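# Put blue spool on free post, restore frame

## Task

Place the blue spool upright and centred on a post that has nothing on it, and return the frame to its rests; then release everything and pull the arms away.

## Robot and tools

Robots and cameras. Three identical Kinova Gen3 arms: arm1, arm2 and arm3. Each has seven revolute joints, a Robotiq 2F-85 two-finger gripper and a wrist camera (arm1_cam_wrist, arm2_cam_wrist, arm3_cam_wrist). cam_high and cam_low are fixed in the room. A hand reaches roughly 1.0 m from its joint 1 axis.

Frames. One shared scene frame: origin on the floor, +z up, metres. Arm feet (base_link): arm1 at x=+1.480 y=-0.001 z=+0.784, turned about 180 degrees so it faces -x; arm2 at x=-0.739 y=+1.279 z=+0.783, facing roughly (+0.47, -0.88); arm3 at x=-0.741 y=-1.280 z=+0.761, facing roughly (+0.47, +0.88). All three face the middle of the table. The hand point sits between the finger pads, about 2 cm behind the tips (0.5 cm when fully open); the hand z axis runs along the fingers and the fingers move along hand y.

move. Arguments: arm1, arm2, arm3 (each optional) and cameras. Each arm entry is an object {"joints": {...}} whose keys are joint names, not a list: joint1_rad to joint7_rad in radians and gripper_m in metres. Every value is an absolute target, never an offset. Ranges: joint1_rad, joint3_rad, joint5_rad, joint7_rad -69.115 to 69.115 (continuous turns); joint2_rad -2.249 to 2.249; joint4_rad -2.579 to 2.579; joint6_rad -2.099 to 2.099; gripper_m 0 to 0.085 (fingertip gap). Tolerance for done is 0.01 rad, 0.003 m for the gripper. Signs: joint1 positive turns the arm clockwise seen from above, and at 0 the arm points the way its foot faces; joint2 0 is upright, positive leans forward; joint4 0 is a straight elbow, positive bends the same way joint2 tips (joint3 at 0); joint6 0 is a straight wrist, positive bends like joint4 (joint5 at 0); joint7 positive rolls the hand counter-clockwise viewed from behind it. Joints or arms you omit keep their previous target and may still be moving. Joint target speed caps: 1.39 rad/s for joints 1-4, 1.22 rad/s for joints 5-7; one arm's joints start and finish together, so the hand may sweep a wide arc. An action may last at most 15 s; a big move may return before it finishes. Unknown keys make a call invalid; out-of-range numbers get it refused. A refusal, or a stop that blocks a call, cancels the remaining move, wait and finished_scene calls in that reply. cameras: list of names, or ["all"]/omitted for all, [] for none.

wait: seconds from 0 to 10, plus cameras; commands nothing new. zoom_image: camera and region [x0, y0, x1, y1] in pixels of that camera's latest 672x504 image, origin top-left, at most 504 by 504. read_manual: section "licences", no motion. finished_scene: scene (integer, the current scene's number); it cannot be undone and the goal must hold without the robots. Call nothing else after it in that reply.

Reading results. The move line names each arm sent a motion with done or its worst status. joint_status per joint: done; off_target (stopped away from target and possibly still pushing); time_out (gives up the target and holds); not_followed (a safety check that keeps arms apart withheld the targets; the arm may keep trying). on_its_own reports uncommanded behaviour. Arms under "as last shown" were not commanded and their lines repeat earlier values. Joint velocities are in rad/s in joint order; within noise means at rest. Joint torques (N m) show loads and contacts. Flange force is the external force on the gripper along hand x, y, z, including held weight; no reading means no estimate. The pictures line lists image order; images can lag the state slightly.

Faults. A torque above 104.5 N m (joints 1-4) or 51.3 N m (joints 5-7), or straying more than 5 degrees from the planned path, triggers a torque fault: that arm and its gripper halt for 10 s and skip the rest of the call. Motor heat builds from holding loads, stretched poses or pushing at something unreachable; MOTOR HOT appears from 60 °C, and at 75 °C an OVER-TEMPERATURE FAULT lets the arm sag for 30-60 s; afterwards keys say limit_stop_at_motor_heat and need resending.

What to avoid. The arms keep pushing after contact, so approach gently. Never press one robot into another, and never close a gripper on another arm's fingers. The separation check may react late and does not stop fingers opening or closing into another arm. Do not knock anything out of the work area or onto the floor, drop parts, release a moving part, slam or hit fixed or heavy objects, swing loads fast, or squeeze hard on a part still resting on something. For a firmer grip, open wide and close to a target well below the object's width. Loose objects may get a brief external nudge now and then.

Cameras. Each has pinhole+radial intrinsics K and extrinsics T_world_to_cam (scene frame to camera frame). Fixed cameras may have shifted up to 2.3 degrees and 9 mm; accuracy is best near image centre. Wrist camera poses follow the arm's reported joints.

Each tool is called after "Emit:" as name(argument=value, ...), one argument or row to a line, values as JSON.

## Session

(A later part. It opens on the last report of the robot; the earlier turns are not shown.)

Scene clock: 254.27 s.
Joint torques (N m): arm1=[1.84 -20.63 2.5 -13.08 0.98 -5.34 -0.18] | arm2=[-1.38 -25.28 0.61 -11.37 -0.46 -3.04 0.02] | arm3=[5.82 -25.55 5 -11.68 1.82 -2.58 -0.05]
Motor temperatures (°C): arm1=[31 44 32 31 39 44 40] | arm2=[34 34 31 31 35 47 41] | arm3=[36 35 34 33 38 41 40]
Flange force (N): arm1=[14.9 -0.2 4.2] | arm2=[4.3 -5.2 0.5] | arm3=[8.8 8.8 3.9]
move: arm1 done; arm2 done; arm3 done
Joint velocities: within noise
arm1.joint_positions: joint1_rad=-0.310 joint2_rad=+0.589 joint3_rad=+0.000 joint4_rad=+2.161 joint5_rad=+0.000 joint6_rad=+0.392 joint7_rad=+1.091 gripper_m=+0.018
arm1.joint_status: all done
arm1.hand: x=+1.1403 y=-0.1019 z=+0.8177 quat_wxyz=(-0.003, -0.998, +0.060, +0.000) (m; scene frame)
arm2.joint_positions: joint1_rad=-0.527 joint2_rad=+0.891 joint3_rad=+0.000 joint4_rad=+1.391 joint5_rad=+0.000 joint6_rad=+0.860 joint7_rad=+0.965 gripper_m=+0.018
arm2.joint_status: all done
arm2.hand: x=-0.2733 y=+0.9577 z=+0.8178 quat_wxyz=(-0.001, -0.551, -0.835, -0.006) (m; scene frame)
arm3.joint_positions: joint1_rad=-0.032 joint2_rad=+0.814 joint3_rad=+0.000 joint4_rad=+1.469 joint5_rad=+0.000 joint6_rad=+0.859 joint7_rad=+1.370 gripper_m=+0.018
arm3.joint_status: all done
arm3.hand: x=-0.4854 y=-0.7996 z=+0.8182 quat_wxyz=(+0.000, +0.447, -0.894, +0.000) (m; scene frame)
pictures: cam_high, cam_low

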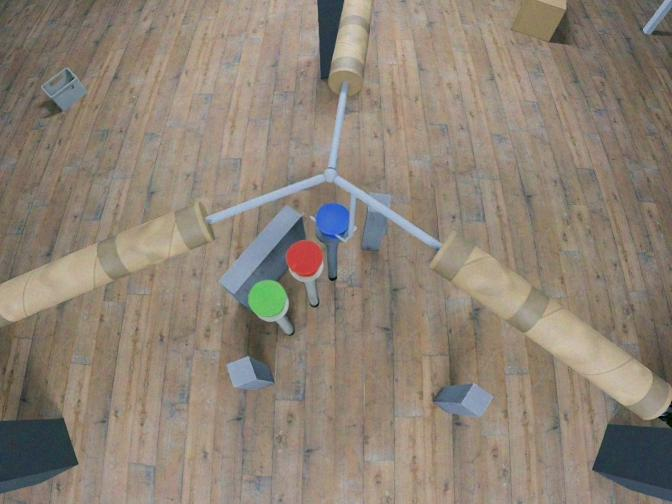

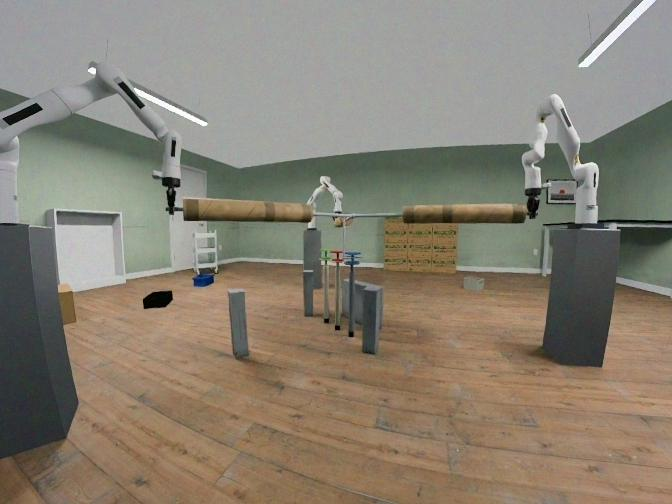

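Emit:
move(
  arm1={"joints":{"joint1_rad":-0.406,"joint2_rad":0.6642,"joint4_rad":1.954,"joint6_rad":0.5234,"joint7_rad":0.9958}},
  arm2={"joints":{"joint1_rad":-0.3941,"joint2_rad":0.8928,"joint4_rad":1.382,"joint6_rad":0.8668,"joint7_rad":1.0973}},
  arm3={"joints":{"joint1_rad":-0.0637,"joint2_rad":0.6901,"joint4_rad":1.754,"joint6_rad":0.6975,"joint7_rad":1.3386}},
  cameras=["cam_low","cam_high"],
)

Emit:
zoom_image(
  camera="cam_low",
  region=[320, 220, 380, 280],
)

Emit:
zoom_image(
  camera="cam_high",
  region=[270, 170, 390, 290],
)

Emit:
move(
  arm1={"joints":{"joint1_rad":-0.4764,"joint2_rad":0.7561,"joint4_rad":1.7203,"joint6_rad":0.6652,"joint7_rad":0.9254}},
  arm2={"joints":{"joint1_rad":-0.2643,"joint2_rad":0.9131,"joint4_rad":1.3294,"joint6_rad":0.8991,"joint7_rad":1.2271}},
  arm3={"joints":{"joint1_rad":-0.1075,"joint2_rad":0.5825,"joint4_rad":2.0081,"joint6_rad":0.551,"joint7_rad":1.2948}},
  cameras=["cam_high","cam_low"],
)

Emit:
zoom_image(
  camera="cam_low",
  region=[320, 220, 380, 280],
)

Emit:
zoom_image(
  camera="cam_high",
  region=[270, 170, 390, 290],
)

Scene clock: 304.60 s.
Joint torques (N m): arm1=[2.6 -22.95 3.35 -13.67 1.43 -5.2 -0.14] | arm2=[-1.83 -25.1 -0.02 -10.91 -0.63 -2.76 0] | arm3=[5.18 -22.51 4.93 -10.99 1.74 -2.68 0.05]
Motor temperatures (°C): arm1=[31 44 32 31 39 44 40] | arm2=[34 35 31 31 35 47 41] | arm3=[36 35 34 33 38 41 40]
Flange force (N): arm1=[14.6 -0.5 4.0] | arm2=[3.8 -4.8 0.5] | arm3=[9.7 9.0 3.9]
move: arm1 done; arm2 done; arm3 done
TORQUE WARNING: arm3's joint4_rad reached its warning level (56.7 N m). A warning alone does not stop the arm.
Joint velocities: within noise
arm1.joint_positions: joint1_rad=-0.406 joint2_rad=+0.664 joint3_rad=+0.000 joint4_rad=+1.954 joint5_rad=+0.000 joint6_rad=+0.523 joint7_rad=+0.996 gripper_m=+0.018
arm1.joint_status: all done
arm1.hand: x=+1.0952 y=-0.1616 z=+0.8177 quat_wxyz=(-0.003, -0.998, +0.059, +0.000) (m; scene frame)
arm2.joint_positions: joint1_rad=-0.394 joint2_rad=+0.893 joint3_rad=+0.000 joint4_rad=+1.382 joint5_rad=+0.000 joint6_rad=+0.867 joint7_rad=+1.097 gripper_m=+0.018
arm2.joint_status: all done
arm2.hand: x=-0.3184 y=+0.8975 z=+0.8178 quat_wxyz=(-0.001, -0.551, -0.835, -0.006) (m; scene frame)
arm3.joint_positions: joint1_rad=-0.064 joint2_rad=+0.690 joint3_rad=+0.000 joint4_rad=+1.754 joint5_rad=+0.000 joint6_rad=+0.697 joint7_rad=+1.339 gripper_m=+0.018
arm3.joint_status: all done
arm3.hand: x=-0.5303 y=-0.8595 z=+0.8183 quat_wxyz=(+0.000, +0.447, -0.894, +0.000) (m; scene frame)
pictures: cam_high, cam_low

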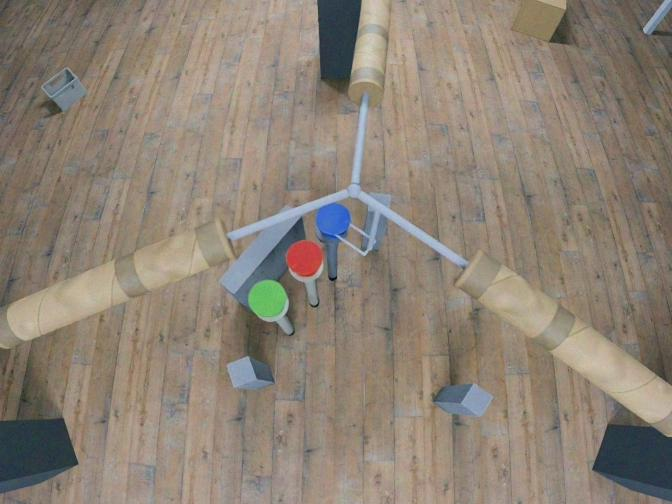

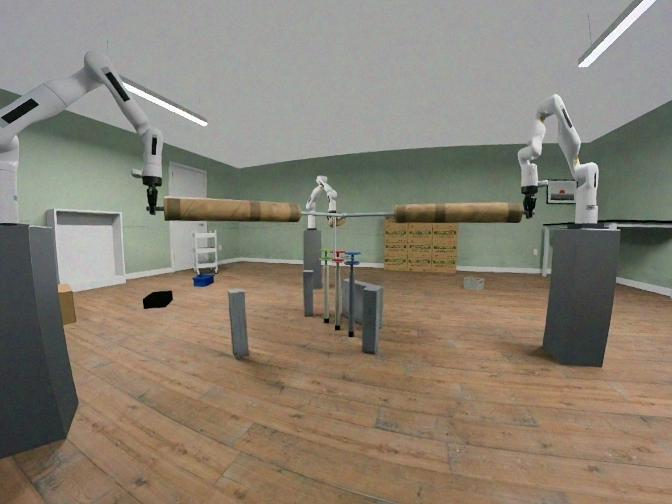

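Scaled by 8.400 from the camera's 672x504 image, which has a finer 960x720 frame.

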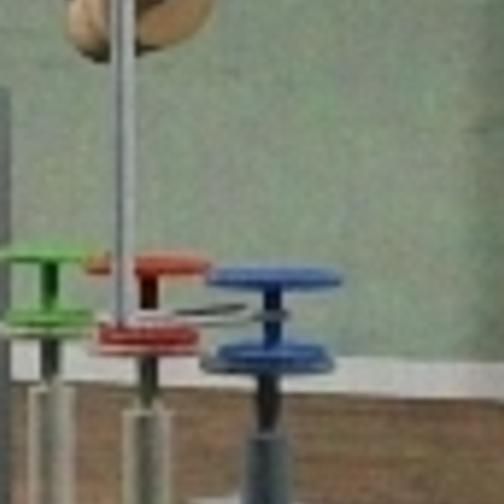

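Scaled by 4.200 from the camera's 672x504 image, which has a finer 960x720 frame.

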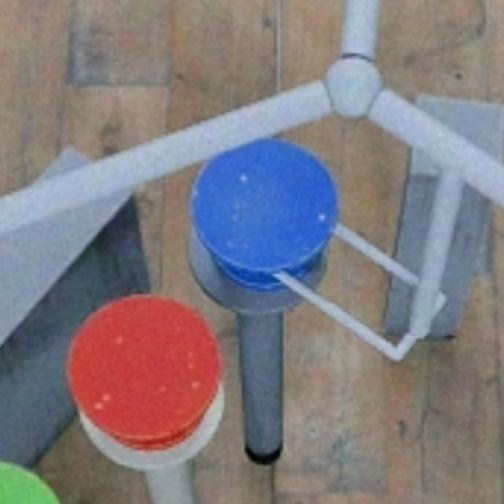

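Scene clock: 305.97 s.
Joint torques (N m): arm1=[2.51 -24.98 3.14 -12.97 1.55 -4.25 -0.14] | arm2=[-2.63 -24.89 -0.63 -9.57 -1.11 -1.83 -0.02] | arm3=[4.46 -18.97 4.32 -8.56 1.27 -2.04 0.05]
Motor temperatures (°C): arm1=[31 44 32 31 39 44 40] | arm2=[34 35 31 31 35 47 41] | arm3=[36 35 34 33 38 41 40]
Flange force (N): arm1=[11.5 -0.8 4.2] | arm2=[1.1 -4.6 0.6] | arm3=[7.4 9.5 3.8]
move: arm1 done; arm2 done; arm3 done
TORQUE WARNING: arm3's joint4_rad reached its warning level (56.7 N m). A warning alone does not stop the arm.
Joint velocities: within noise
arm1.joint_positions: joint1_rad=-0.476 joint2_rad=+0.756 joint3_rad=+0.000 joint4_rad=+1.720 joint5_rad=+0.000 joint6_rad=+0.665 joint7_rad=+0.925 gripper_m=+0.018
arm1.joint_status: all done
arm1.hand: x=+1.0503 y=-0.2215 z=+0.8178 quat_wxyz=(-0.003, -0.998, +0.060, +0.000) (m; scene frame)
arm2.joint_positions: joint1_rad=-0.264 joint2_rad=+0.913 joint3_rad=+0.000 joint4_rad=+1.329 joint5_rad=+0.000 joint6_rad=+0.899 joint7_rad=+1.227 gripper_m=+0.018
arm2.joint_status: all done
arm2.hand: x=-0.3634 y=+0.8376 z=+0.8181 quat_wxyz=(-0.001, -0.551, -0.835, -0.006) (m; scene frame)
arm3.joint_positions: joint1_rad=-0.108 joint2_rad=+0.582 joint3_rad=+0.000 joint4_rad=+2.008 joint5_rad=+0.000 joint6_rad=+0.551 joint7_rad=+1.295 gripper_m=+0.018
arm3.joint_status: all done
arm3.hand: x=-0.5754 y=-0.9195 z=+0.8183 quat_wxyz=(+0.000, +0.448, -0.894, +0.000) (m; scene frame)
pictures: cam_high, cam_low

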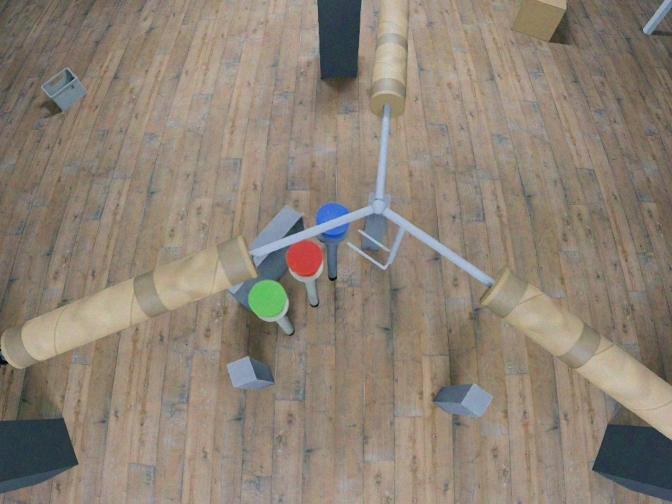

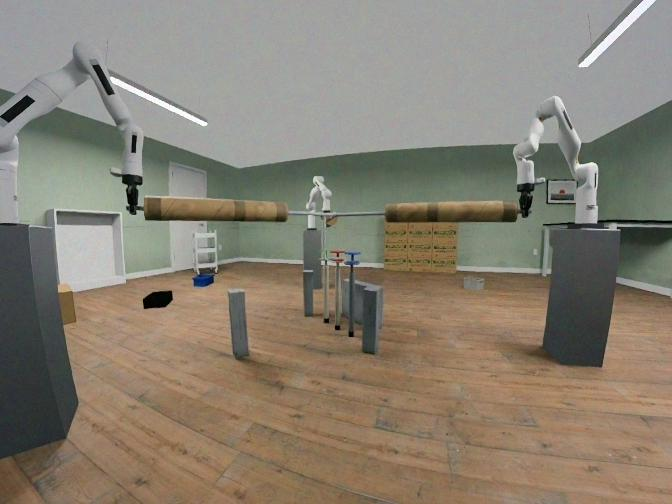

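Scaled by 8.400 from the camera's 672x504 image, which has a finer 960x720 frame.

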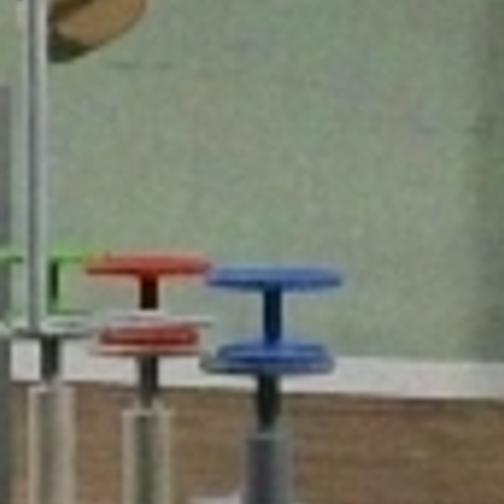

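Scaled by 4.200 from the camera's 672x504 image, which has a finer 960x720 frame.

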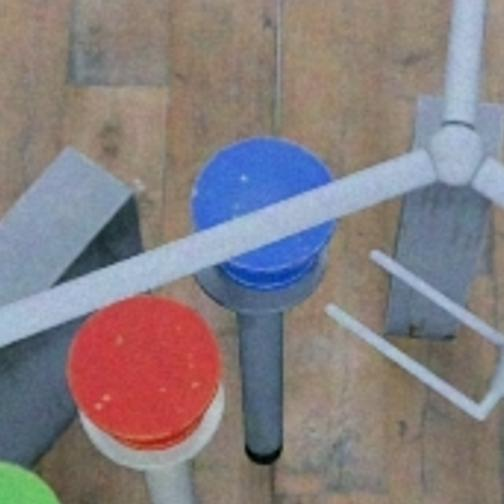

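Emit:
move(
  arm1={"joints":{"joint1_rad":-0.3925,"joint2_rad":0.9354,"joint4_rad":1.3627,"joint6_rad":0.8435,"joint7_rad":1.0093}},
  arm2={"joints":{"joint1_rad":-0.1217,"joint2_rad":0.8425,"joint4_rad":1.5758,"joint6_rad":0.7233,"joint7_rad":1.3697}},
  arm3={"joints":{"joint1_rad":-0.3598,"joint2_rad":0.5847,"joint4_rad":2.124,"joint6_rad":0.4329,"joint7_rad":1.0425}},
  cameras=["cam_high"],
)

Emit:
move(
  arm1={"joints":{"joint1_rad":-0.3304,"joint2_rad":1.2148,"joint4_rad":0.8752,"joint6_rad":1.0516,"joint7_rad":1.0714}},
  arm2={"joints":{"joint1_rad":0.0552,"joint2_rad":0.8776,"joint4_rad":1.7483,"joint6_rad":0.5157,"joint7_rad":1.5466}},
  arm3={"joints":{"joint1_rad":-0.6379,"joint2_rad":0.7113,"joint4_rad":2.1636,"joint6_rad":0.2667,"joint7_rad":0.7644}},
  cameras=[],
)

Emit:
move(
  arm1={"joints":{"joint1_rad":-0.3299,"joint2_rad":1.3224,"joint4_rad":0.8493,"joint6_rad":0.9699,"joint7_rad":1.0719}},
  arm2={"joints":{"joint1_rad":0.0575,"joint2_rad":1.019,"joint4_rad":1.7279,"joint6_rad":0.3947,"joint7_rad":1.5489}},
  arm3={"joints":{"joint2_rad":0.8941,"joint4_rad":2.1532,"joint6_rad":0.0943}},
  cameras=[],
)

Emit:
move(
  arm1={"joints":{"joint1_rad":-0.3292,"joint2_rad":1.4436,"joint4_rad":0.8727,"joint6_rad":0.7653,"joint7_rad":1.0725}},
  arm2={"joints":{"joint1_rad":0.0596,"joint2_rad":1.2117,"joint4_rad":1.6534,"joint6_rad":0.2765,"joint7_rad":1.551}},
  arm3={"joints":{"joint2_rad":1.1315,"joint4_rad":2.0841,"joint6_rad":-0.074}},
  cameras=["cam_high"],
)

Emit:
move(
  arm1={"joints":{"joint1_rad":-0.3285,"joint2_rad":1.5807,"joint4_rad":0.8478,"joint6_rad":0.5831,"joint7_rad":1.0683}},
  arm2={"joints":{"joint1_rad":0.0613,"joint2_rad":1.3971,"joint4_rad":1.5342,"joint6_rad":0.2103,"joint7_rad":1.5527}},
  arm3={"joints":{"joint2_rad":1.3417,"joint4_rad":1.9667,"joint6_rad":-0.1668}},
  cameras=["cam_high","cam_low","arm1_cam_wrist"],
)

Emit:
move(
  arm1={"joints":{"joint1_rad":-0.3279,"joint2_rad":1.7312,"joint4_rad":0.7453,"joint6_rad":0.4801,"joint7_rad":1.0656}},
  arm2={"joints":{"joint1_rad":0.063,"joint2_rad":1.5612,"joint4_rad":1.3896,"joint6_rad":0.1908,"joint7_rad":1.5544}},
  arm3={"joints":{"joint2_rad":1.5147,"joint4_rad":1.8273,"joint6_rad":-0.2004}},
  cameras=[],
)

Emit:
move(
  arm1={"joints":{"joint1_rad":-0.3278,"joint2_rad":1.7623,"joint4_rad":0.7225,"joint6_rad":0.4579,"joint7_rad":1.065}},
  arm2={"joints":{"joint1_rad":0.0634,"joint2_rad":1.5933,"joint4_rad":1.357,"joint6_rad":0.1914,"joint7_rad":1.5548}},
  arm3={"joints":{"joint2_rad":1.5469,"joint4_rad":1.7965,"joint6_rad":-0.2018}},
  cameras=["cam_high","cam_low"],
)

Scene clock: 328.77 s.
Joint torques (N m): arm1=[1.27 -28.6 1.69 -13.32 1.11 -3.92 -0.07] | arm2=[-3.18 -21.78 -1.51 -6.37 -1.33 -0.64 0.01] | arm3=[4.75 -17.15 4.75 -4.84 1.2 -0.68 0.07]
Motor temperatures (°C): arm1=[31 44 32 31 39 44 39] | arm2=[34 35 31 31 35 47 41] | arm3=[36 35 34 33 38 41 40]
Flange force (N): arm1=[9.2 -1.9 3.9] | arm2=[-2.5 -5.3 0.4] | arm3=[6.2 11.2 4.2]
move: arm1 done; arm2 done; arm3 done
TORQUE WARNING: arm1's joint6_rad reached its warning level (29.4 N m). A warning alone does not stop the arm.
Joint velocities: within noise
arm1.joint_positions: joint1_rad=-0.393 joint2_rad=+0.936 joint3_rad=+0.000 joint4_rad=+1.363 joint5_rad=+0.000 joint6_rad=+0.844 joint7_rad=+1.009 gripper_m=+0.018
arm1.joint_status: all done
arm1.hand: x=+0.9514 y=-0.2236 z=+0.7998 quat_wxyz=(-0.003, -0.998, +0.060, +0.000) (m; scene frame)
arm2.joint_positions: joint1_rad=-0.122 joint2_rad=+0.843 joint3_rad=+0.000 joint4_rad=+1.576 joint5_rad=+0.000 joint6_rad=+0.723 joint7_rad=+1.370 gripper_m=+0.018
arm2.joint_status: all done
arm2.hand: x=-0.4622 y=+0.8358 z=+0.7999 quat_wxyz=(-0.001, -0.551, -0.835, -0.006) (m; scene frame)
arm3.joint_positions: joint1_rad=-0.360 joint2_rad=+0.585 joint3_rad=+0.000 joint4_rad=+2.124 joint5_rad=+0.000 joint6_rad=+0.433 joint7_rad=+1.043 gripper_m=+0.018
arm3.joint_status: all done
arm3.hand: x=-0.6744 y=-0.9215 z=+0.8001 quat_wxyz=(+0.000, +0.448, -0.894, +0.000) (m; scene frame)
pictures: cam_high

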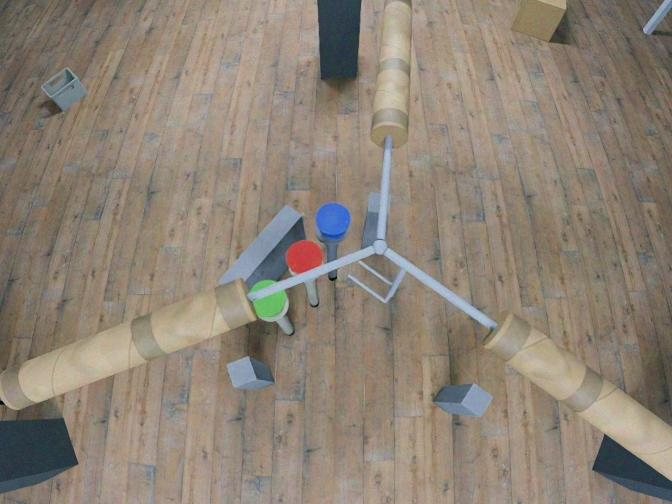

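Scene clock: 330.50 s.
Joint torques (N m): arm1=[1.85 -34.05 2.01 -15.84 1.43 -5.07 0.28] | arm2=[-4.85 -19.77 -3.83 -2.87 -1.7 0.3 0.06] | arm3=[5.91 -15.93 6.6 1.24 0.96 1.35 0.13]
Motor temperatures (°C): arm1=[31 44 32 31 39 44 39] | arm2=[34 35 31 31 35 47 41] | arm3=[36 35 34 33 38 41 40]
Flange force (N): arm1=[13.9 -2.5 3.5] | arm2=[-5.3 -9.8 0.5] | arm3=[5.7 16.9 4.4]
move: arm1 done; arm2 done; arm3 done
TORQUE WARNING: arm1's joint6_rad reached its warning level (29.4 N m). A warning alone does not stop the arm.
Joint velocities: within noise
arm1.joint_positions: joint1_rad=-0.330 joint2_rad=+1.215 joint3_rad=+0.000 joint4_rad=+0.875 joint5_rad=+0.000 joint6_rad=+1.052 joint7_rad=+1.071 gripper_m=+0.018
arm1.joint_status: all done
arm1.hand: x=+0.8514 y=-0.2255 z=+0.7498 quat_wxyz=(-0.003, -0.998, +0.060, +0.000) (m; scene frame)
arm2.joint_positions: joint1_rad=+0.055 joint2_rad=+0.878 joint3_rad=+0.000 joint4_rad=+1.748 joint5_rad=+0.000 joint6_rad=+0.516 joint7_rad=+1.547 gripper_m=+0.018
arm2.joint_status: all done
arm2.hand: x=-0.5621 y=+0.8339 z=+0.7500 quat_wxyz=(-0.001, -0.551, -0.835, -0.006) (m; scene frame)
arm3.joint_positions: joint1_rad=-0.638 joint2_rad=+0.711 joint3_rad=+0.000 joint4_rad=+2.164 joint5_rad=+0.000 joint6_rad=+0.267 joint7_rad=+0.764 gripper_m=+0.018
arm3.joint_status: all done
arm3.hand: x=-0.7744 y=-0.9236 z=+0.7500 quat_wxyz=(+0.000, +0.448, -0.894, +0.000) (m; scene frame)
pictures: none
No camera images: "cameras" was empty.

Scene clock: 331.70 s.
Joint torques (N m): arm1=[1.6 -35.69 1.83 -15.91 1.27 -5.26 0.25] | arm2=[-4.29 -20.79 -3.16 -2.54 -1.23 -0.12 0.06] | arm3=[6.15 -17.4 7.5 1.77 0.2 0.73 0.07]
Motor temperatures (°C): arm1=[31 44 32 31 39 44 39] | arm2=[34 35 31 31 35 47 41] | arm3=[36 35 34 33 38 41 40]
Flange force (N): arm1=[13.0 -2.5 4.0] | arm2=[-4.3 -8.6 0.8] | arm3=[7.4 15.7 5.2]
move: arm1 done; arm2 done; arm3 done
Joint velocities: within noise
arm1.joint_positions: joint1_rad=-0.330 joint2_rad=+1.322 joint3_rad=+0.000 joint4_rad=+0.849 joint5_rad=+0.000 joint6_rad=+0.970 joint7_rad=+1.072 gripper_m=+0.018
arm1.joint_status: all done
arm1.hand: x=+0.8511 y=-0.2253 z=+0.6850 quat_wxyz=(-0.003, -0.998, +0.060, +0.000) (m; scene frame)
arm2.joint_positions: joint1_rad=+0.058 joint2_rad=+1.019 joint3_rad=+0.000 joint4_rad=+1.728 joint5_rad=+0.000 joint6_rad=+0.395 joint7_rad=+1.549 gripper_m=+0.018
arm2.joint_status: all done
arm2.hand: x=-0.5623 y=+0.8335 z=+0.6850 quat_wxyz=(-0.001, -0.551, -0.835, -0.006) (m; scene frame)
arm3.joint_positions: joint1_rad=-0.638 joint2_rad=+0.894 joint3_rad=+0.000 joint4_rad=+2.153 joint5_rad=+0.000 joint6_rad=+0.094 joint7_rad=+0.764 gripper_m=+0.018
arm3.joint_status: all done
arm3.hand: x=-0.7743 y=-0.9235 z=+0.6851 quat_wxyz=(+0.000, +0.447, -0.894, +0.000) (m; scene frame)
pictures: none
No camera images: "cameras" was empty.

Scene clock: 333.00 s.
Joint torques (N m): arm1=[0.69 -35.57 0.78 -13.73 0.58 -4.63 0.26] | arm2=[-3.19 -21.79 -2.01 -1.75 -0.74 -0.39 0.05] | arm3=[4.15 -18.17 5.09 2.83 -0.49 0.5 0]
Motor temperatures (°C): arm1=[31 44 32 31 39 44 39] | arm2=[34 35 31 31 35 47 41] | arm3=[36 35 34 33 38 41 40]
Flange force (N): arm1=[6.9 -0.9 5.1] | arm2=[-4.4 -6.3 1.5] | arm3=[4.2 10.4 4.9]
move: arm1 done; arm2 done; arm3 done
Joint velocities: within noise
arm1.joint_positions: joint1_rad=-0.329 joint2_rad=+1.444 joint3_rad=+0.000 joint4_rad=+0.873 joint5_rad=+0.000 joint6_rad=+0.765 joint7_rad=+1.072 gripper_m=+0.018
arm1.joint_status: all done
arm1.hand: x=+0.8510 y=-0.2253 z=+0.6000 quat_wxyz=(-0.015, -0.998, +0.060, +0.028) (m; scene frame)
arm2.joint_positions: joint1_rad=+0.060 joint2_rad=+1.212 joint3_rad=+0.000 joint4_rad=+1.653 joint5_rad=+0.000 joint6_rad=+0.276 joint7_rad=+1.551 gripper_m=+0.018
arm2.joint_status: all done
arm2.hand: x=-0.5623 y=+0.8333 z=+0.6001 quat_wxyz=(-0.001, -0.551, -0.835, -0.006) (m; scene frame)
arm3.joint_positions: joint1_rad=-0.638 joint2_rad=+1.131 joint3_rad=+0.000 joint4_rad=+2.084 joint5_rad=+0.000 joint6_rad=-0.074 joint7_rad=+0.764 gripper_m=+0.018
arm3.joint_status: all done
arm3.hand: x=-0.7742 y=-0.9236 z=+0.6000 quat_wxyz=(+0.000, +0.447, -0.894, +0.000) (m; scene frame)
pictures: cam_high

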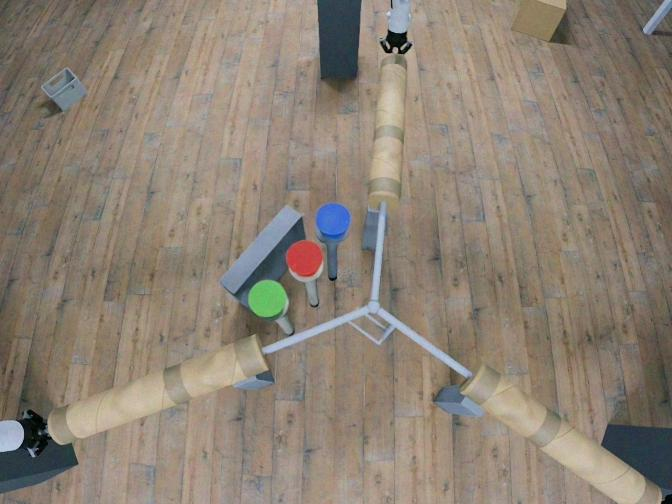

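Scene clock: 334.27 s.
Joint torques (N m): arm1=[-0.2 -32.6 -0.22 -9.86 0.05 -2.9 -0.01] | arm2=[-2.26 -21.37 -0.97 -0.31 -0.54 0.06 0.03] | arm3=[2.08 -18.11 2.28 4.23 -0.45 0.6 -0.01]
Motor temperatures (°C): arm1=[31 44 32 31 39 44 39] | arm2=[34 35 31 31 35 47 41] | arm3=[36 35 34 33 38 41 40]
Flange force (N): arm1=[0.4 0.5 6.5] | arm2=[-5.7 -4.4 2.0] | arm3=[-0.9 7.0 5.2]
move: arm1 done; arm2 done; arm3 done
Joint velocities: within noise
arm1.joint_positions: joint1_rad=-0.328 joint2_rad=+1.581 joint3_rad=+0.000 joint4_rad=+0.848 joint5_rad=+0.000 joint6_rad=+0.583 joint7_rad=+1.068 gripper_m=+0.018
arm1.joint_status: all done
arm1.hand: x=+0.8510 y=-0.2252 z=+0.5200 quat_wxyz=(-0.030, -0.996, +0.062, +0.059) (m; scene frame)
arm2.joint_positions: joint1_rad=+0.061 joint2_rad=+1.397 joint3_rad=+0.000 joint4_rad=+1.534 joint5_rad=+0.000 joint6_rad=+0.210 joint7_rad=+1.553 gripper_m=+0.018
arm2.joint_status: all done
arm2.hand: x=-0.5622 y=+0.8334 z=+0.5199 quat_wxyz=(-0.001, -0.551, -0.835, -0.006) (m; scene frame)
arm3.joint_positions: joint1_rad=-0.638 joint2_rad=+1.342 joint3_rad=+0.000 joint4_rad=+1.967 joint5_rad=+0.000 joint6_rad=-0.167 joint7_rad=+0.764 gripper_m=+0.018
arm3.joint_status: all done
arm3.hand: x=-0.7742 y=-0.9236 z=+0.5201 quat_wxyz=(+0.000, +0.448, -0.894, +0.000) (m; scene frame)
pictures: arm1_cam_wrist, cam_high, cam_low
camera_calibration:
arm1_cam_wrist: T_world_to_cam=[[-0.133183, -0.989139, 0.0621821, -0.139532], [-0.985239, 0.138944, 0.0999935, 0.870175], [-0.107547, -0.0479468, -0.993043, 0.744285], [0, 0, 0, 1]] pos_world=[0.918793, -0.223236, 0.660772]

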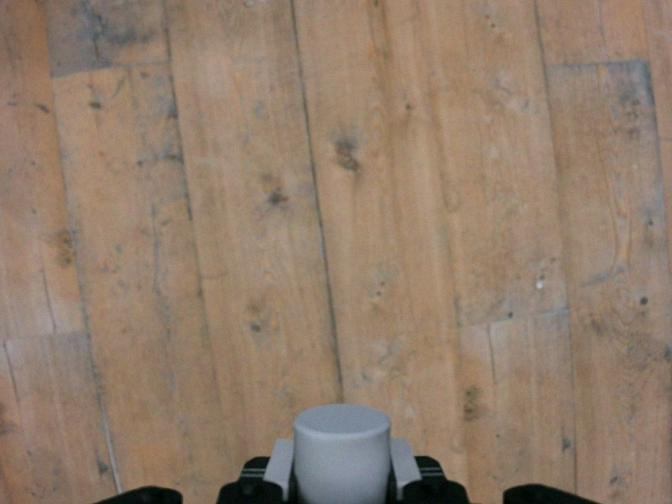

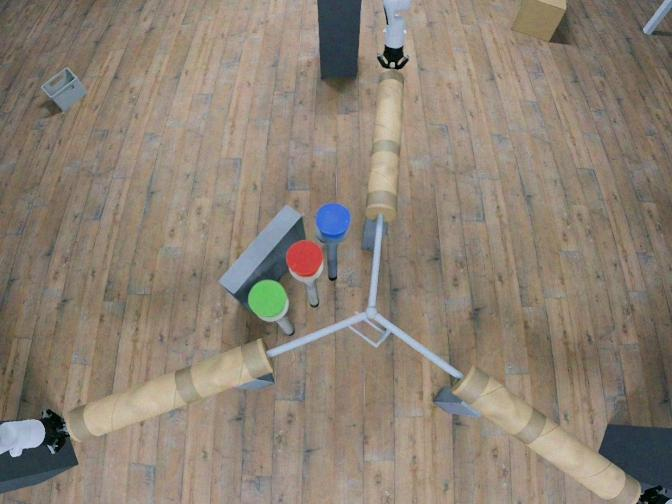

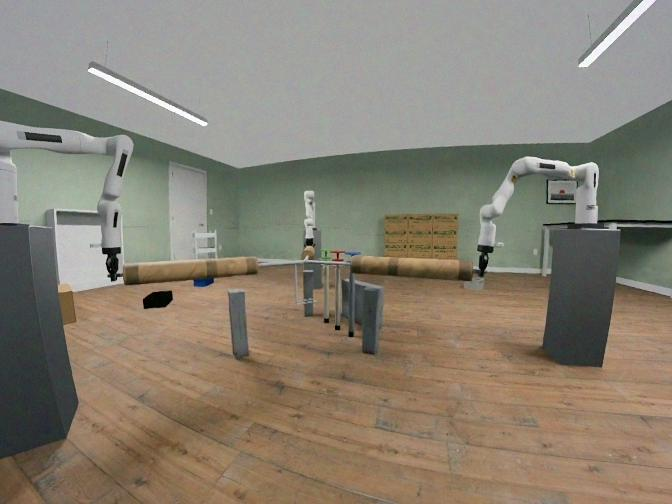

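Scene clock: 335.43 s.
Joint torques (N m): arm1=[-0.35 -30.31 -0.37 -7.84 -0.06 -2.02 -0.13] | arm2=[-1.98 -21.16 -0.55 0.19 -0.53 0.17 0.05] | arm3=[1.01 -17.85 0.51 4.85 -0.32 0.81 -0.02]
Motor temperatures (°C): arm1=[31 44 32 31 39 44 39] | arm2=[34 35 31 31 35 47 41] | arm3=[36 35 34 33 38 41 40]
Flange force (N): arm1=[-2.5 1.5 7.9] | arm2=[-6.4 -3.9 2.8] | arm3=[-3.2 5.0 5.9]
move: arm1 done; arm2 done; arm3 done
Joint velocities: within noise
arm1.joint_positions: joint1_rad=-0.328 joint2_rad=+1.731 joint3_rad=+0.000 joint4_rad=+0.745 joint5_rad=+0.000 joint6_rad=+0.480 joint7_rad=+1.066 gripper_m=+0.018
arm1.joint_status: all done
arm1.hand: x=+0.8509 y=-0.2252 z=+0.4501 quat_wxyz=(-0.042, -0.994, +0.064, +0.084) (m; scene frame)
arm2.joint_positions: joint1_rad=+0.063 joint2_rad=+1.561 joint3_rad=+0.000 joint4_rad=+1.390 joint5_rad=+0.000 joint6_rad=+0.191 joint7_rad=+1.554 gripper_m=+0.018
arm2.joint_status: all done
arm2.hand: x=-0.5622 y=+0.8335 z=+0.4500 quat_wxyz=(-0.001, -0.551, -0.835, -0.006) (m; scene frame)
arm3.joint_positions: joint1_rad=-0.638 joint2_rad=+1.515 joint3_rad=+0.000 joint4_rad=+1.827 joint5_rad=+0.000 joint6_rad=-0.200 joint7_rad=+0.764 gripper_m=+0.018
arm3.joint_status: all done
arm3.hand: x=-0.7741 y=-0.9237 z=+0.4501 quat_wxyz=(+0.000, +0.447, -0.894, +0.000) (m; scene frame)
pictures: none
No camera images: "cameras" was empty.

Scene clock: 336.13 s.
Joint torques (N m): arm1=[-0.83 -29.18 -0.81 -7.02 -0.13 -1.59 -0.14] | arm2=[-1.49 -21.21 0.13 0.04 -0.4 0.2 0.01] | arm3=[0.75 -18.36 0.12 4.34 -0.32 0.54 -0.04]
Motor temperatures (°C): arm1=[31 44 32 31 39 44 39] | arm2=[34 35 31 31 35 47 41] | arm3=[36 35 34 33 38 41 40]
Flange force (N): arm1=[-3.7 1.4 8.1] | arm2=[-5.8 -2.9 2.7] | arm3=[-3.2 3.8 6.0]
move: arm1 done; arm2 done; arm3 done
Joint velocities: within noise
arm1.joint_positions: joint1_rad=-0.328 joint2_rad=+1.762 joint3_rad=+0.000 joint4_rad=+0.722 joint5_rad=+0.000 joint6_rad=+0.458 joint7_rad=+1.065 gripper_m=+0.018
arm1.joint_status: all done
arm1.hand: x=+0.8510 y=-0.2252 z=+0.4364 quat_wxyz=(-0.045, -0.993, +0.064, +0.090) (m; scene frame)
arm2.joint_positions: joint1_rad=+0.063 joint2_rad=+1.593 joint3_rad=+0.000 joint4_rad=+1.357 joint5_rad=+0.000 joint6_rad=+0.191 joint7_rad=+1.555 gripper_m=+0.018
arm2.joint_status: all done
arm2.hand: x=-0.5622 y=+0.8335 z=+0.4365 quat_wxyz=(-0.001, -0.551, -0.835, -0.006) (m; scene frame)
arm3.joint_positions: joint1_rad=-0.638 joint2_rad=+1.547 joint3_rad=+0.000 joint4_rad=+1.797 joint5_rad=+0.000 joint6_rad=-0.202 joint7_rad=+0.764 gripper_m=+0.018
arm3.joint_status: all done
arm3.hand: x=-0.7741 y=-0.9237 z=+0.4366 quat_wxyz=(+0.000, +0.448, -0.894, +0.000) (m; scene frame)
pictures: cam_high, cam_low

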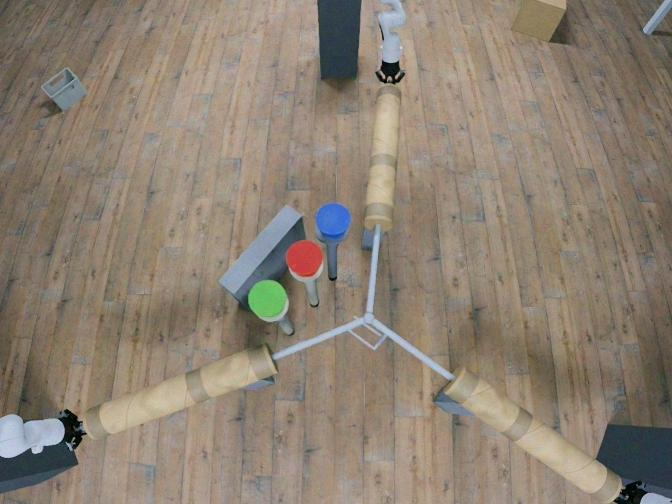

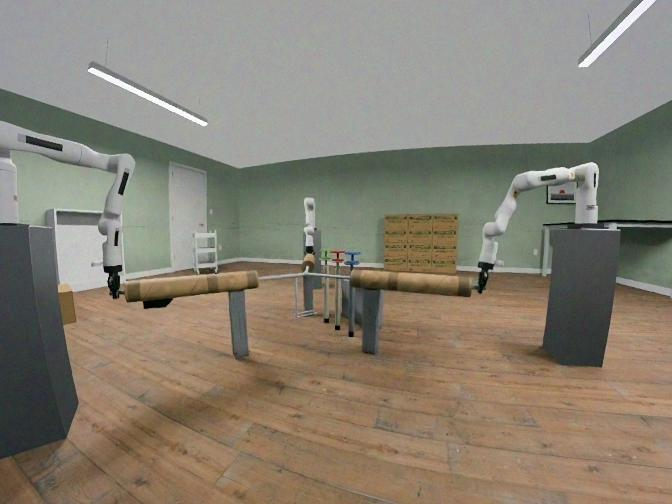

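Emit:
move(
  arm1={"joints":{"gripper_m":0.085}},
  arm2={"joints":{"gripper_m":0.085}},
  arm3={"joints":{"gripper_m":0.085}},
  cameras=[],
)

Emit:
move(
  arm1={"joints":{"joint1_rad":-0.3285,"joint2_rad":1.5807,"joint4_rad":0.8478,"joint6_rad":0.5831,"joint7_rad":1.0683}},
  arm2={"joints":{"joint1_rad":0.0613,"joint2_rad":1.3971,"joint4_rad":1.5342,"joint6_rad":0.2103,"joint7_rad":1.5527}},
  arm3={"joints":{"joint2_rad":1.3417,"joint4_rad":1.9667,"joint6_rad":-0.1668}},
  cameras=[],
)

Emit:
move(
  arm1={"joints":{"joint1_rad":-0.3292,"joint2_rad":1.4436,"joint4_rad":0.8727,"joint6_rad":0.7653,"joint7_rad":1.0725}},
  arm2={"joints":{"joint1_rad":0.0596,"joint2_rad":1.2117,"joint4_rad":1.6534,"joint6_rad":0.2765,"joint7_rad":1.551}},
  arm3={"joints":{"joint2_rad":1.1315,"joint4_rad":2.0841,"joint6_rad":-0.074}},
)

Scene clock: 343.60 s.
Joint torques (N m): arm1=[-0.21 -25.75 0.07 -5.32 0.24 -0.4 -0.09] | arm2=[-1.06 -20.11 0.79 -0.85 -0.47 -0.23 -0.08] | arm3=[0.89 -18.15 0.55 2.88 -0.2 -0.05 0.03]
Motor temperatures (°C): arm1=[31 44 32 31 39 44 39] | arm2=[34 35 31 31 35 47 41] | arm3=[36 35 34 33 38 41 40]
Flange force (N): arm1=[-2.9 2.0 3.4] | arm2=[-3.4 -2.1 -2.1] | arm3=[-1.1 3.0 2.1]
move: arm1 done; arm2 done; arm3 done
Joint velocities: within noise
arm1.joint_positions: joint1_rad=-0.328 joint2_rad=+1.762 joint3_rad=+0.000 joint4_rad=+0.722 joint5_rad=+0.000 joint6_rad=+0.458 joint7_rad=+1.065 gripper_m=+0.085
arm1.joint_status: all done
arm1.hand: x=+0.8510 y=-0.2252 z=+0.4364 quat_wxyz=(-0.045, -0.993, +0.064, +0.090) (m; scene frame)
arm2.joint_positions: joint1_rad=+0.063 joint2_rad=+1.593 joint3_rad=+0.000 joint4_rad=+1.357 joint5_rad=+0.000 joint6_rad=+0.191 joint7_rad=+1.555 gripper_m=+0.085
arm2.joint_status: all done
arm2.hand: x=-0.5622 y=+0.8335 z=+0.4365 quat_wxyz=(-0.001, -0.551, -0.835, -0.006) (m; scene frame)
arm3.joint_positions: joint1_rad=-0.638 joint2_rad=+1.547 joint3_rad=+0.000 joint4_rad=+1.797 joint5_rad=+0.000 joint6_rad=-0.202 joint7_rad=+0.764 gripper_m=+0.085
arm3.joint_status: all done
arm3.hand: x=-0.7741 y=-0.9237 z=+0.4366 quat_wxyz=(+0.000, +0.448, -0.894, +0.000) (m; scene frame)
pictures: none
No camera images: "cameras" was empty.

Scene clock: 344.83 s.
Joint torques (N m): arm1=[-0.22 -26.32 -0.01 -5.52 0.22 -0.19 -0.06] | arm2=[-1.1 -19.97 0.81 -0.96 -0.51 -0.2 -0.14] | arm3=[0.88 -17.89 0.5 2.47 -0.19 -0.12 0.04]
Motor temperatures (°C): arm1=[31 44 32 31 39 44 39] | arm2=[34 35 31 31 35 47 41] | arm3=[36 35 34 33 38 41 40]
Flange force (N): arm1=[-2.8 1.9 2.3] | arm2=[-3.4 -2.3 -2.6] | arm3=[-1.2 3.1 1.0]
move: arm1 done; arm2 done; arm3 done
Joint velocities: within noise
arm1.joint_positions: joint1_rad=-0.329 joint2_rad=+1.581 joint3_rad=+0.000 joint4_rad=+0.848 joint5_rad=+0.000 joint6_rad=+0.583 joint7_rad=+1.068 gripper_m=+0.085
arm1.joint_status: all done
arm1.hand: x=+0.8510 y=-0.2253 z=+0.5200 quat_wxyz=(-0.030, -0.996, +0.062, +0.059) (m; scene frame)
arm2.joint_positions: joint1_rad=+0.061 joint2_rad=+1.397 joint3_rad=+0.000 joint4_rad=+1.534 joint5_rad=+0.000 joint6_rad=+0.210 joint7_rad=+1.553 gripper_m=+0.085
arm2.joint_status: all done
arm2.hand: x=-0.5622 y=+0.8335 z=+0.5199 quat_wxyz=(-0.001, -0.551, -0.835, -0.006) (m; scene frame)
arm3.joint_positions: joint1_rad=-0.638 joint2_rad=+1.342 joint3_rad=+0.000 joint4_rad=+1.967 joint5_rad=+0.000 joint6_rad=-0.167 joint7_rad=+0.764 gripper_m=+0.085
arm3.joint_status: all done
arm3.hand: x=-0.7742 y=-0.9237 z=+0.5201 quat_wxyz=(+0.000, +0.448, -0.894, +0.000) (m; scene frame)
pictures: none
No camera images: "cameras" was empty.

Scene clock: 346.10 s.
Joint torques (N m): arm1=[-0.24 -26.74 0 -6.01 0.22 0.01 -0.09] | arm2=[-1.07 -19.53 0.79 -1.53 -0.48 -0.23 -0.06] | arm3=[0.93 -17.5 0.45 1.56 -0.19 -0.08 0.02]
Motor temperatures (°C): arm1=[31 44 32 31 39 44 39] | arm2=[34 35 31 31 35 47 41] | arm3=[36 35 34 33 38 41 40]
Flange force (N): arm1=[-3.4 2.0 1.8] | arm2=[-3.2 -2.2 -3.2] | arm3=[-0.8 3.0 0.7]
move: arm1 done; arm2 done; arm3 done
Joint velocities: within noise
arm1.joint_positions: joint1_rad=-0.329 joint2_rad=+1.444 joint3_rad=+0.000 joint4_rad=+0.873 joint5_rad=+0.000 joint6_rad=+0.765 joint7_rad=+1.072 gripper_m=+0.085
arm1.joint_status: all done
arm1.hand: x=+0.8510 y=-0.2253 z=+0.6000 quat_wxyz=(-0.015, -0.998, +0.060, +0.028) (m; scene frame)
arm2.joint_positions: joint1_rad=+0.060 joint2_rad=+1.212 joint3_rad=+0.000 joint4_rad=+1.653 joint5_rad=+0.000 joint6_rad=+0.277 joint7_rad=+1.551 gripper_m=+0.085
arm2.joint_status: all done
arm2.hand: x=-0.5623 y=+0.8334 z=+0.6000 quat_wxyz=(-0.001, -0.551, -0.835, -0.006) (m; scene frame)
arm3.joint_positions: joint1_rad=-0.638 joint2_rad=+1.131 joint3_rad=+0.000 joint4_rad=+2.084 joint5_rad=+0.000 joint6_rad=-0.074 joint7_rad=+0.764 gripper_m=+0.085
arm3.joint_status: all done
arm3.hand: x=-0.7742 y=-0.9236 z=+0.6000 quat_wxyz=(+0.000, +0.448, -0.894, +0.000) (m; scene frame)
pictures: arm1_cam_wrist, arm2_cam_wrist, arm3_cam_wrist, cam_high, cam_low
camera_calibration:
arm1_cam_wrist: T_world_to_cam=[[-0.13089, -0.991014, 0.0275423, -0.126201], [-0.990479, 0.131914, 0.0393705, 0.901486], [-0.0426499, -0.0221269, -0.998845, 0.77778], [0, 0, 0, 1]] pos_world=[0.909557, -0.226776, 0.744866]
arm2_cam_wrist: T_world_to_cam=[[0.899571, 0.435624, 0.0316962, 0.121245], [0.435955, -0.899959, -0.00406864, 1.04986], [0.0267529, 0.0174782, -0.999489, 0.748089], [0, 0, 0, 1]] pos_world=[-0.586774, 0.878938, 0.748135]
arm3_cam_wrist: T_world_to_cam=[[-0.798688, 0.601156, 0.0266243, -0.0845196], [0.60162, 0.798642, 0.0149506, 1.2477], [-0.0122756, 0.0279586, -0.999534, 0.7677], [0, 0, 0, 1]] pos_world=[-0.808724, -0.967122, 0.750938]

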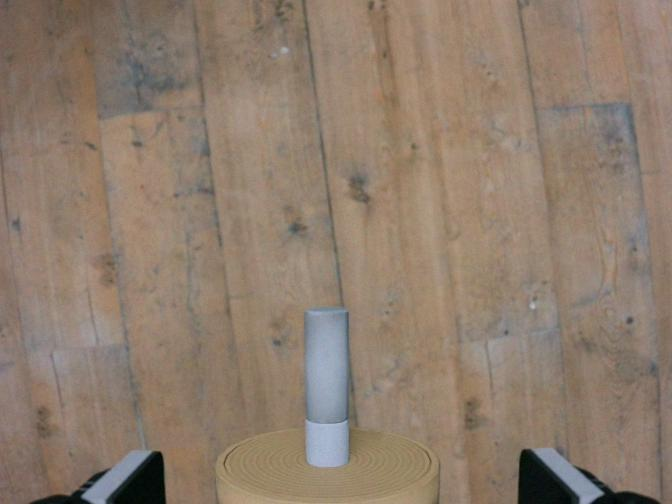

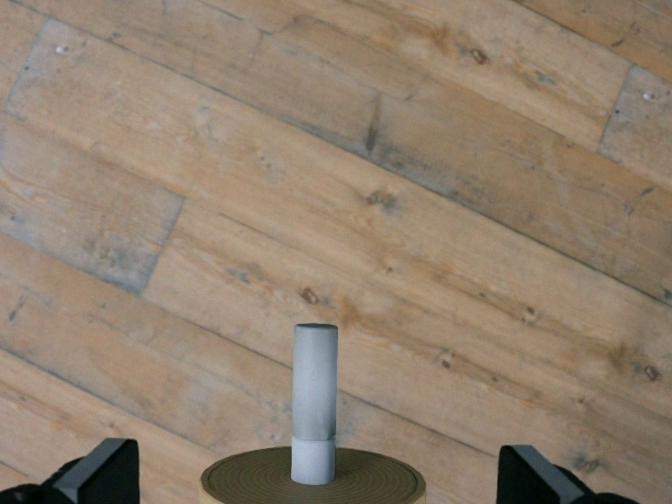

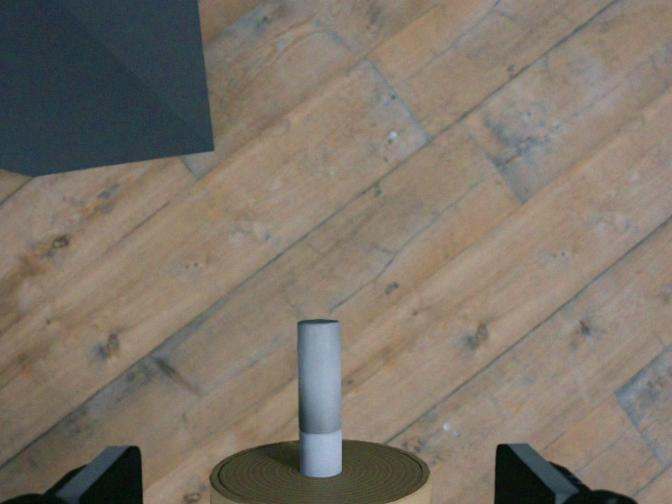

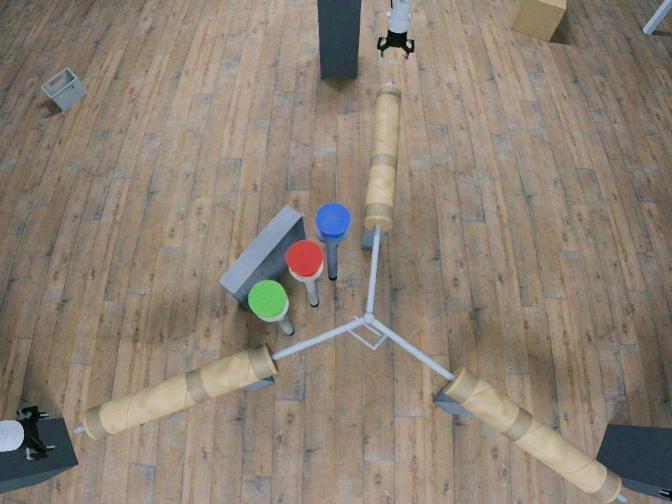

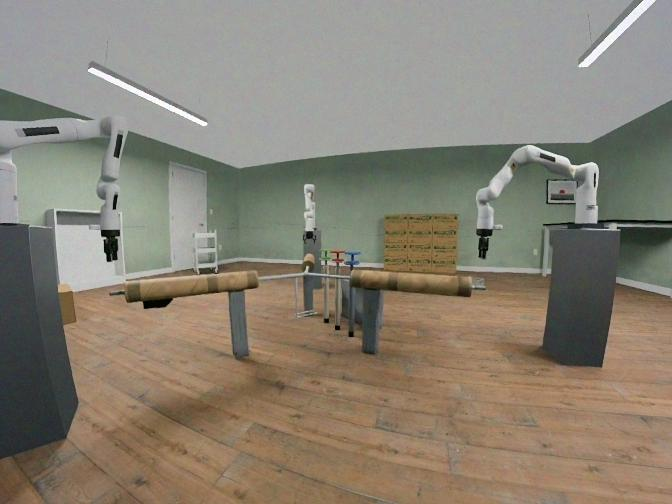

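Emit:
finished_scene(
  scene=2,
)

The scene is finished: the task was done.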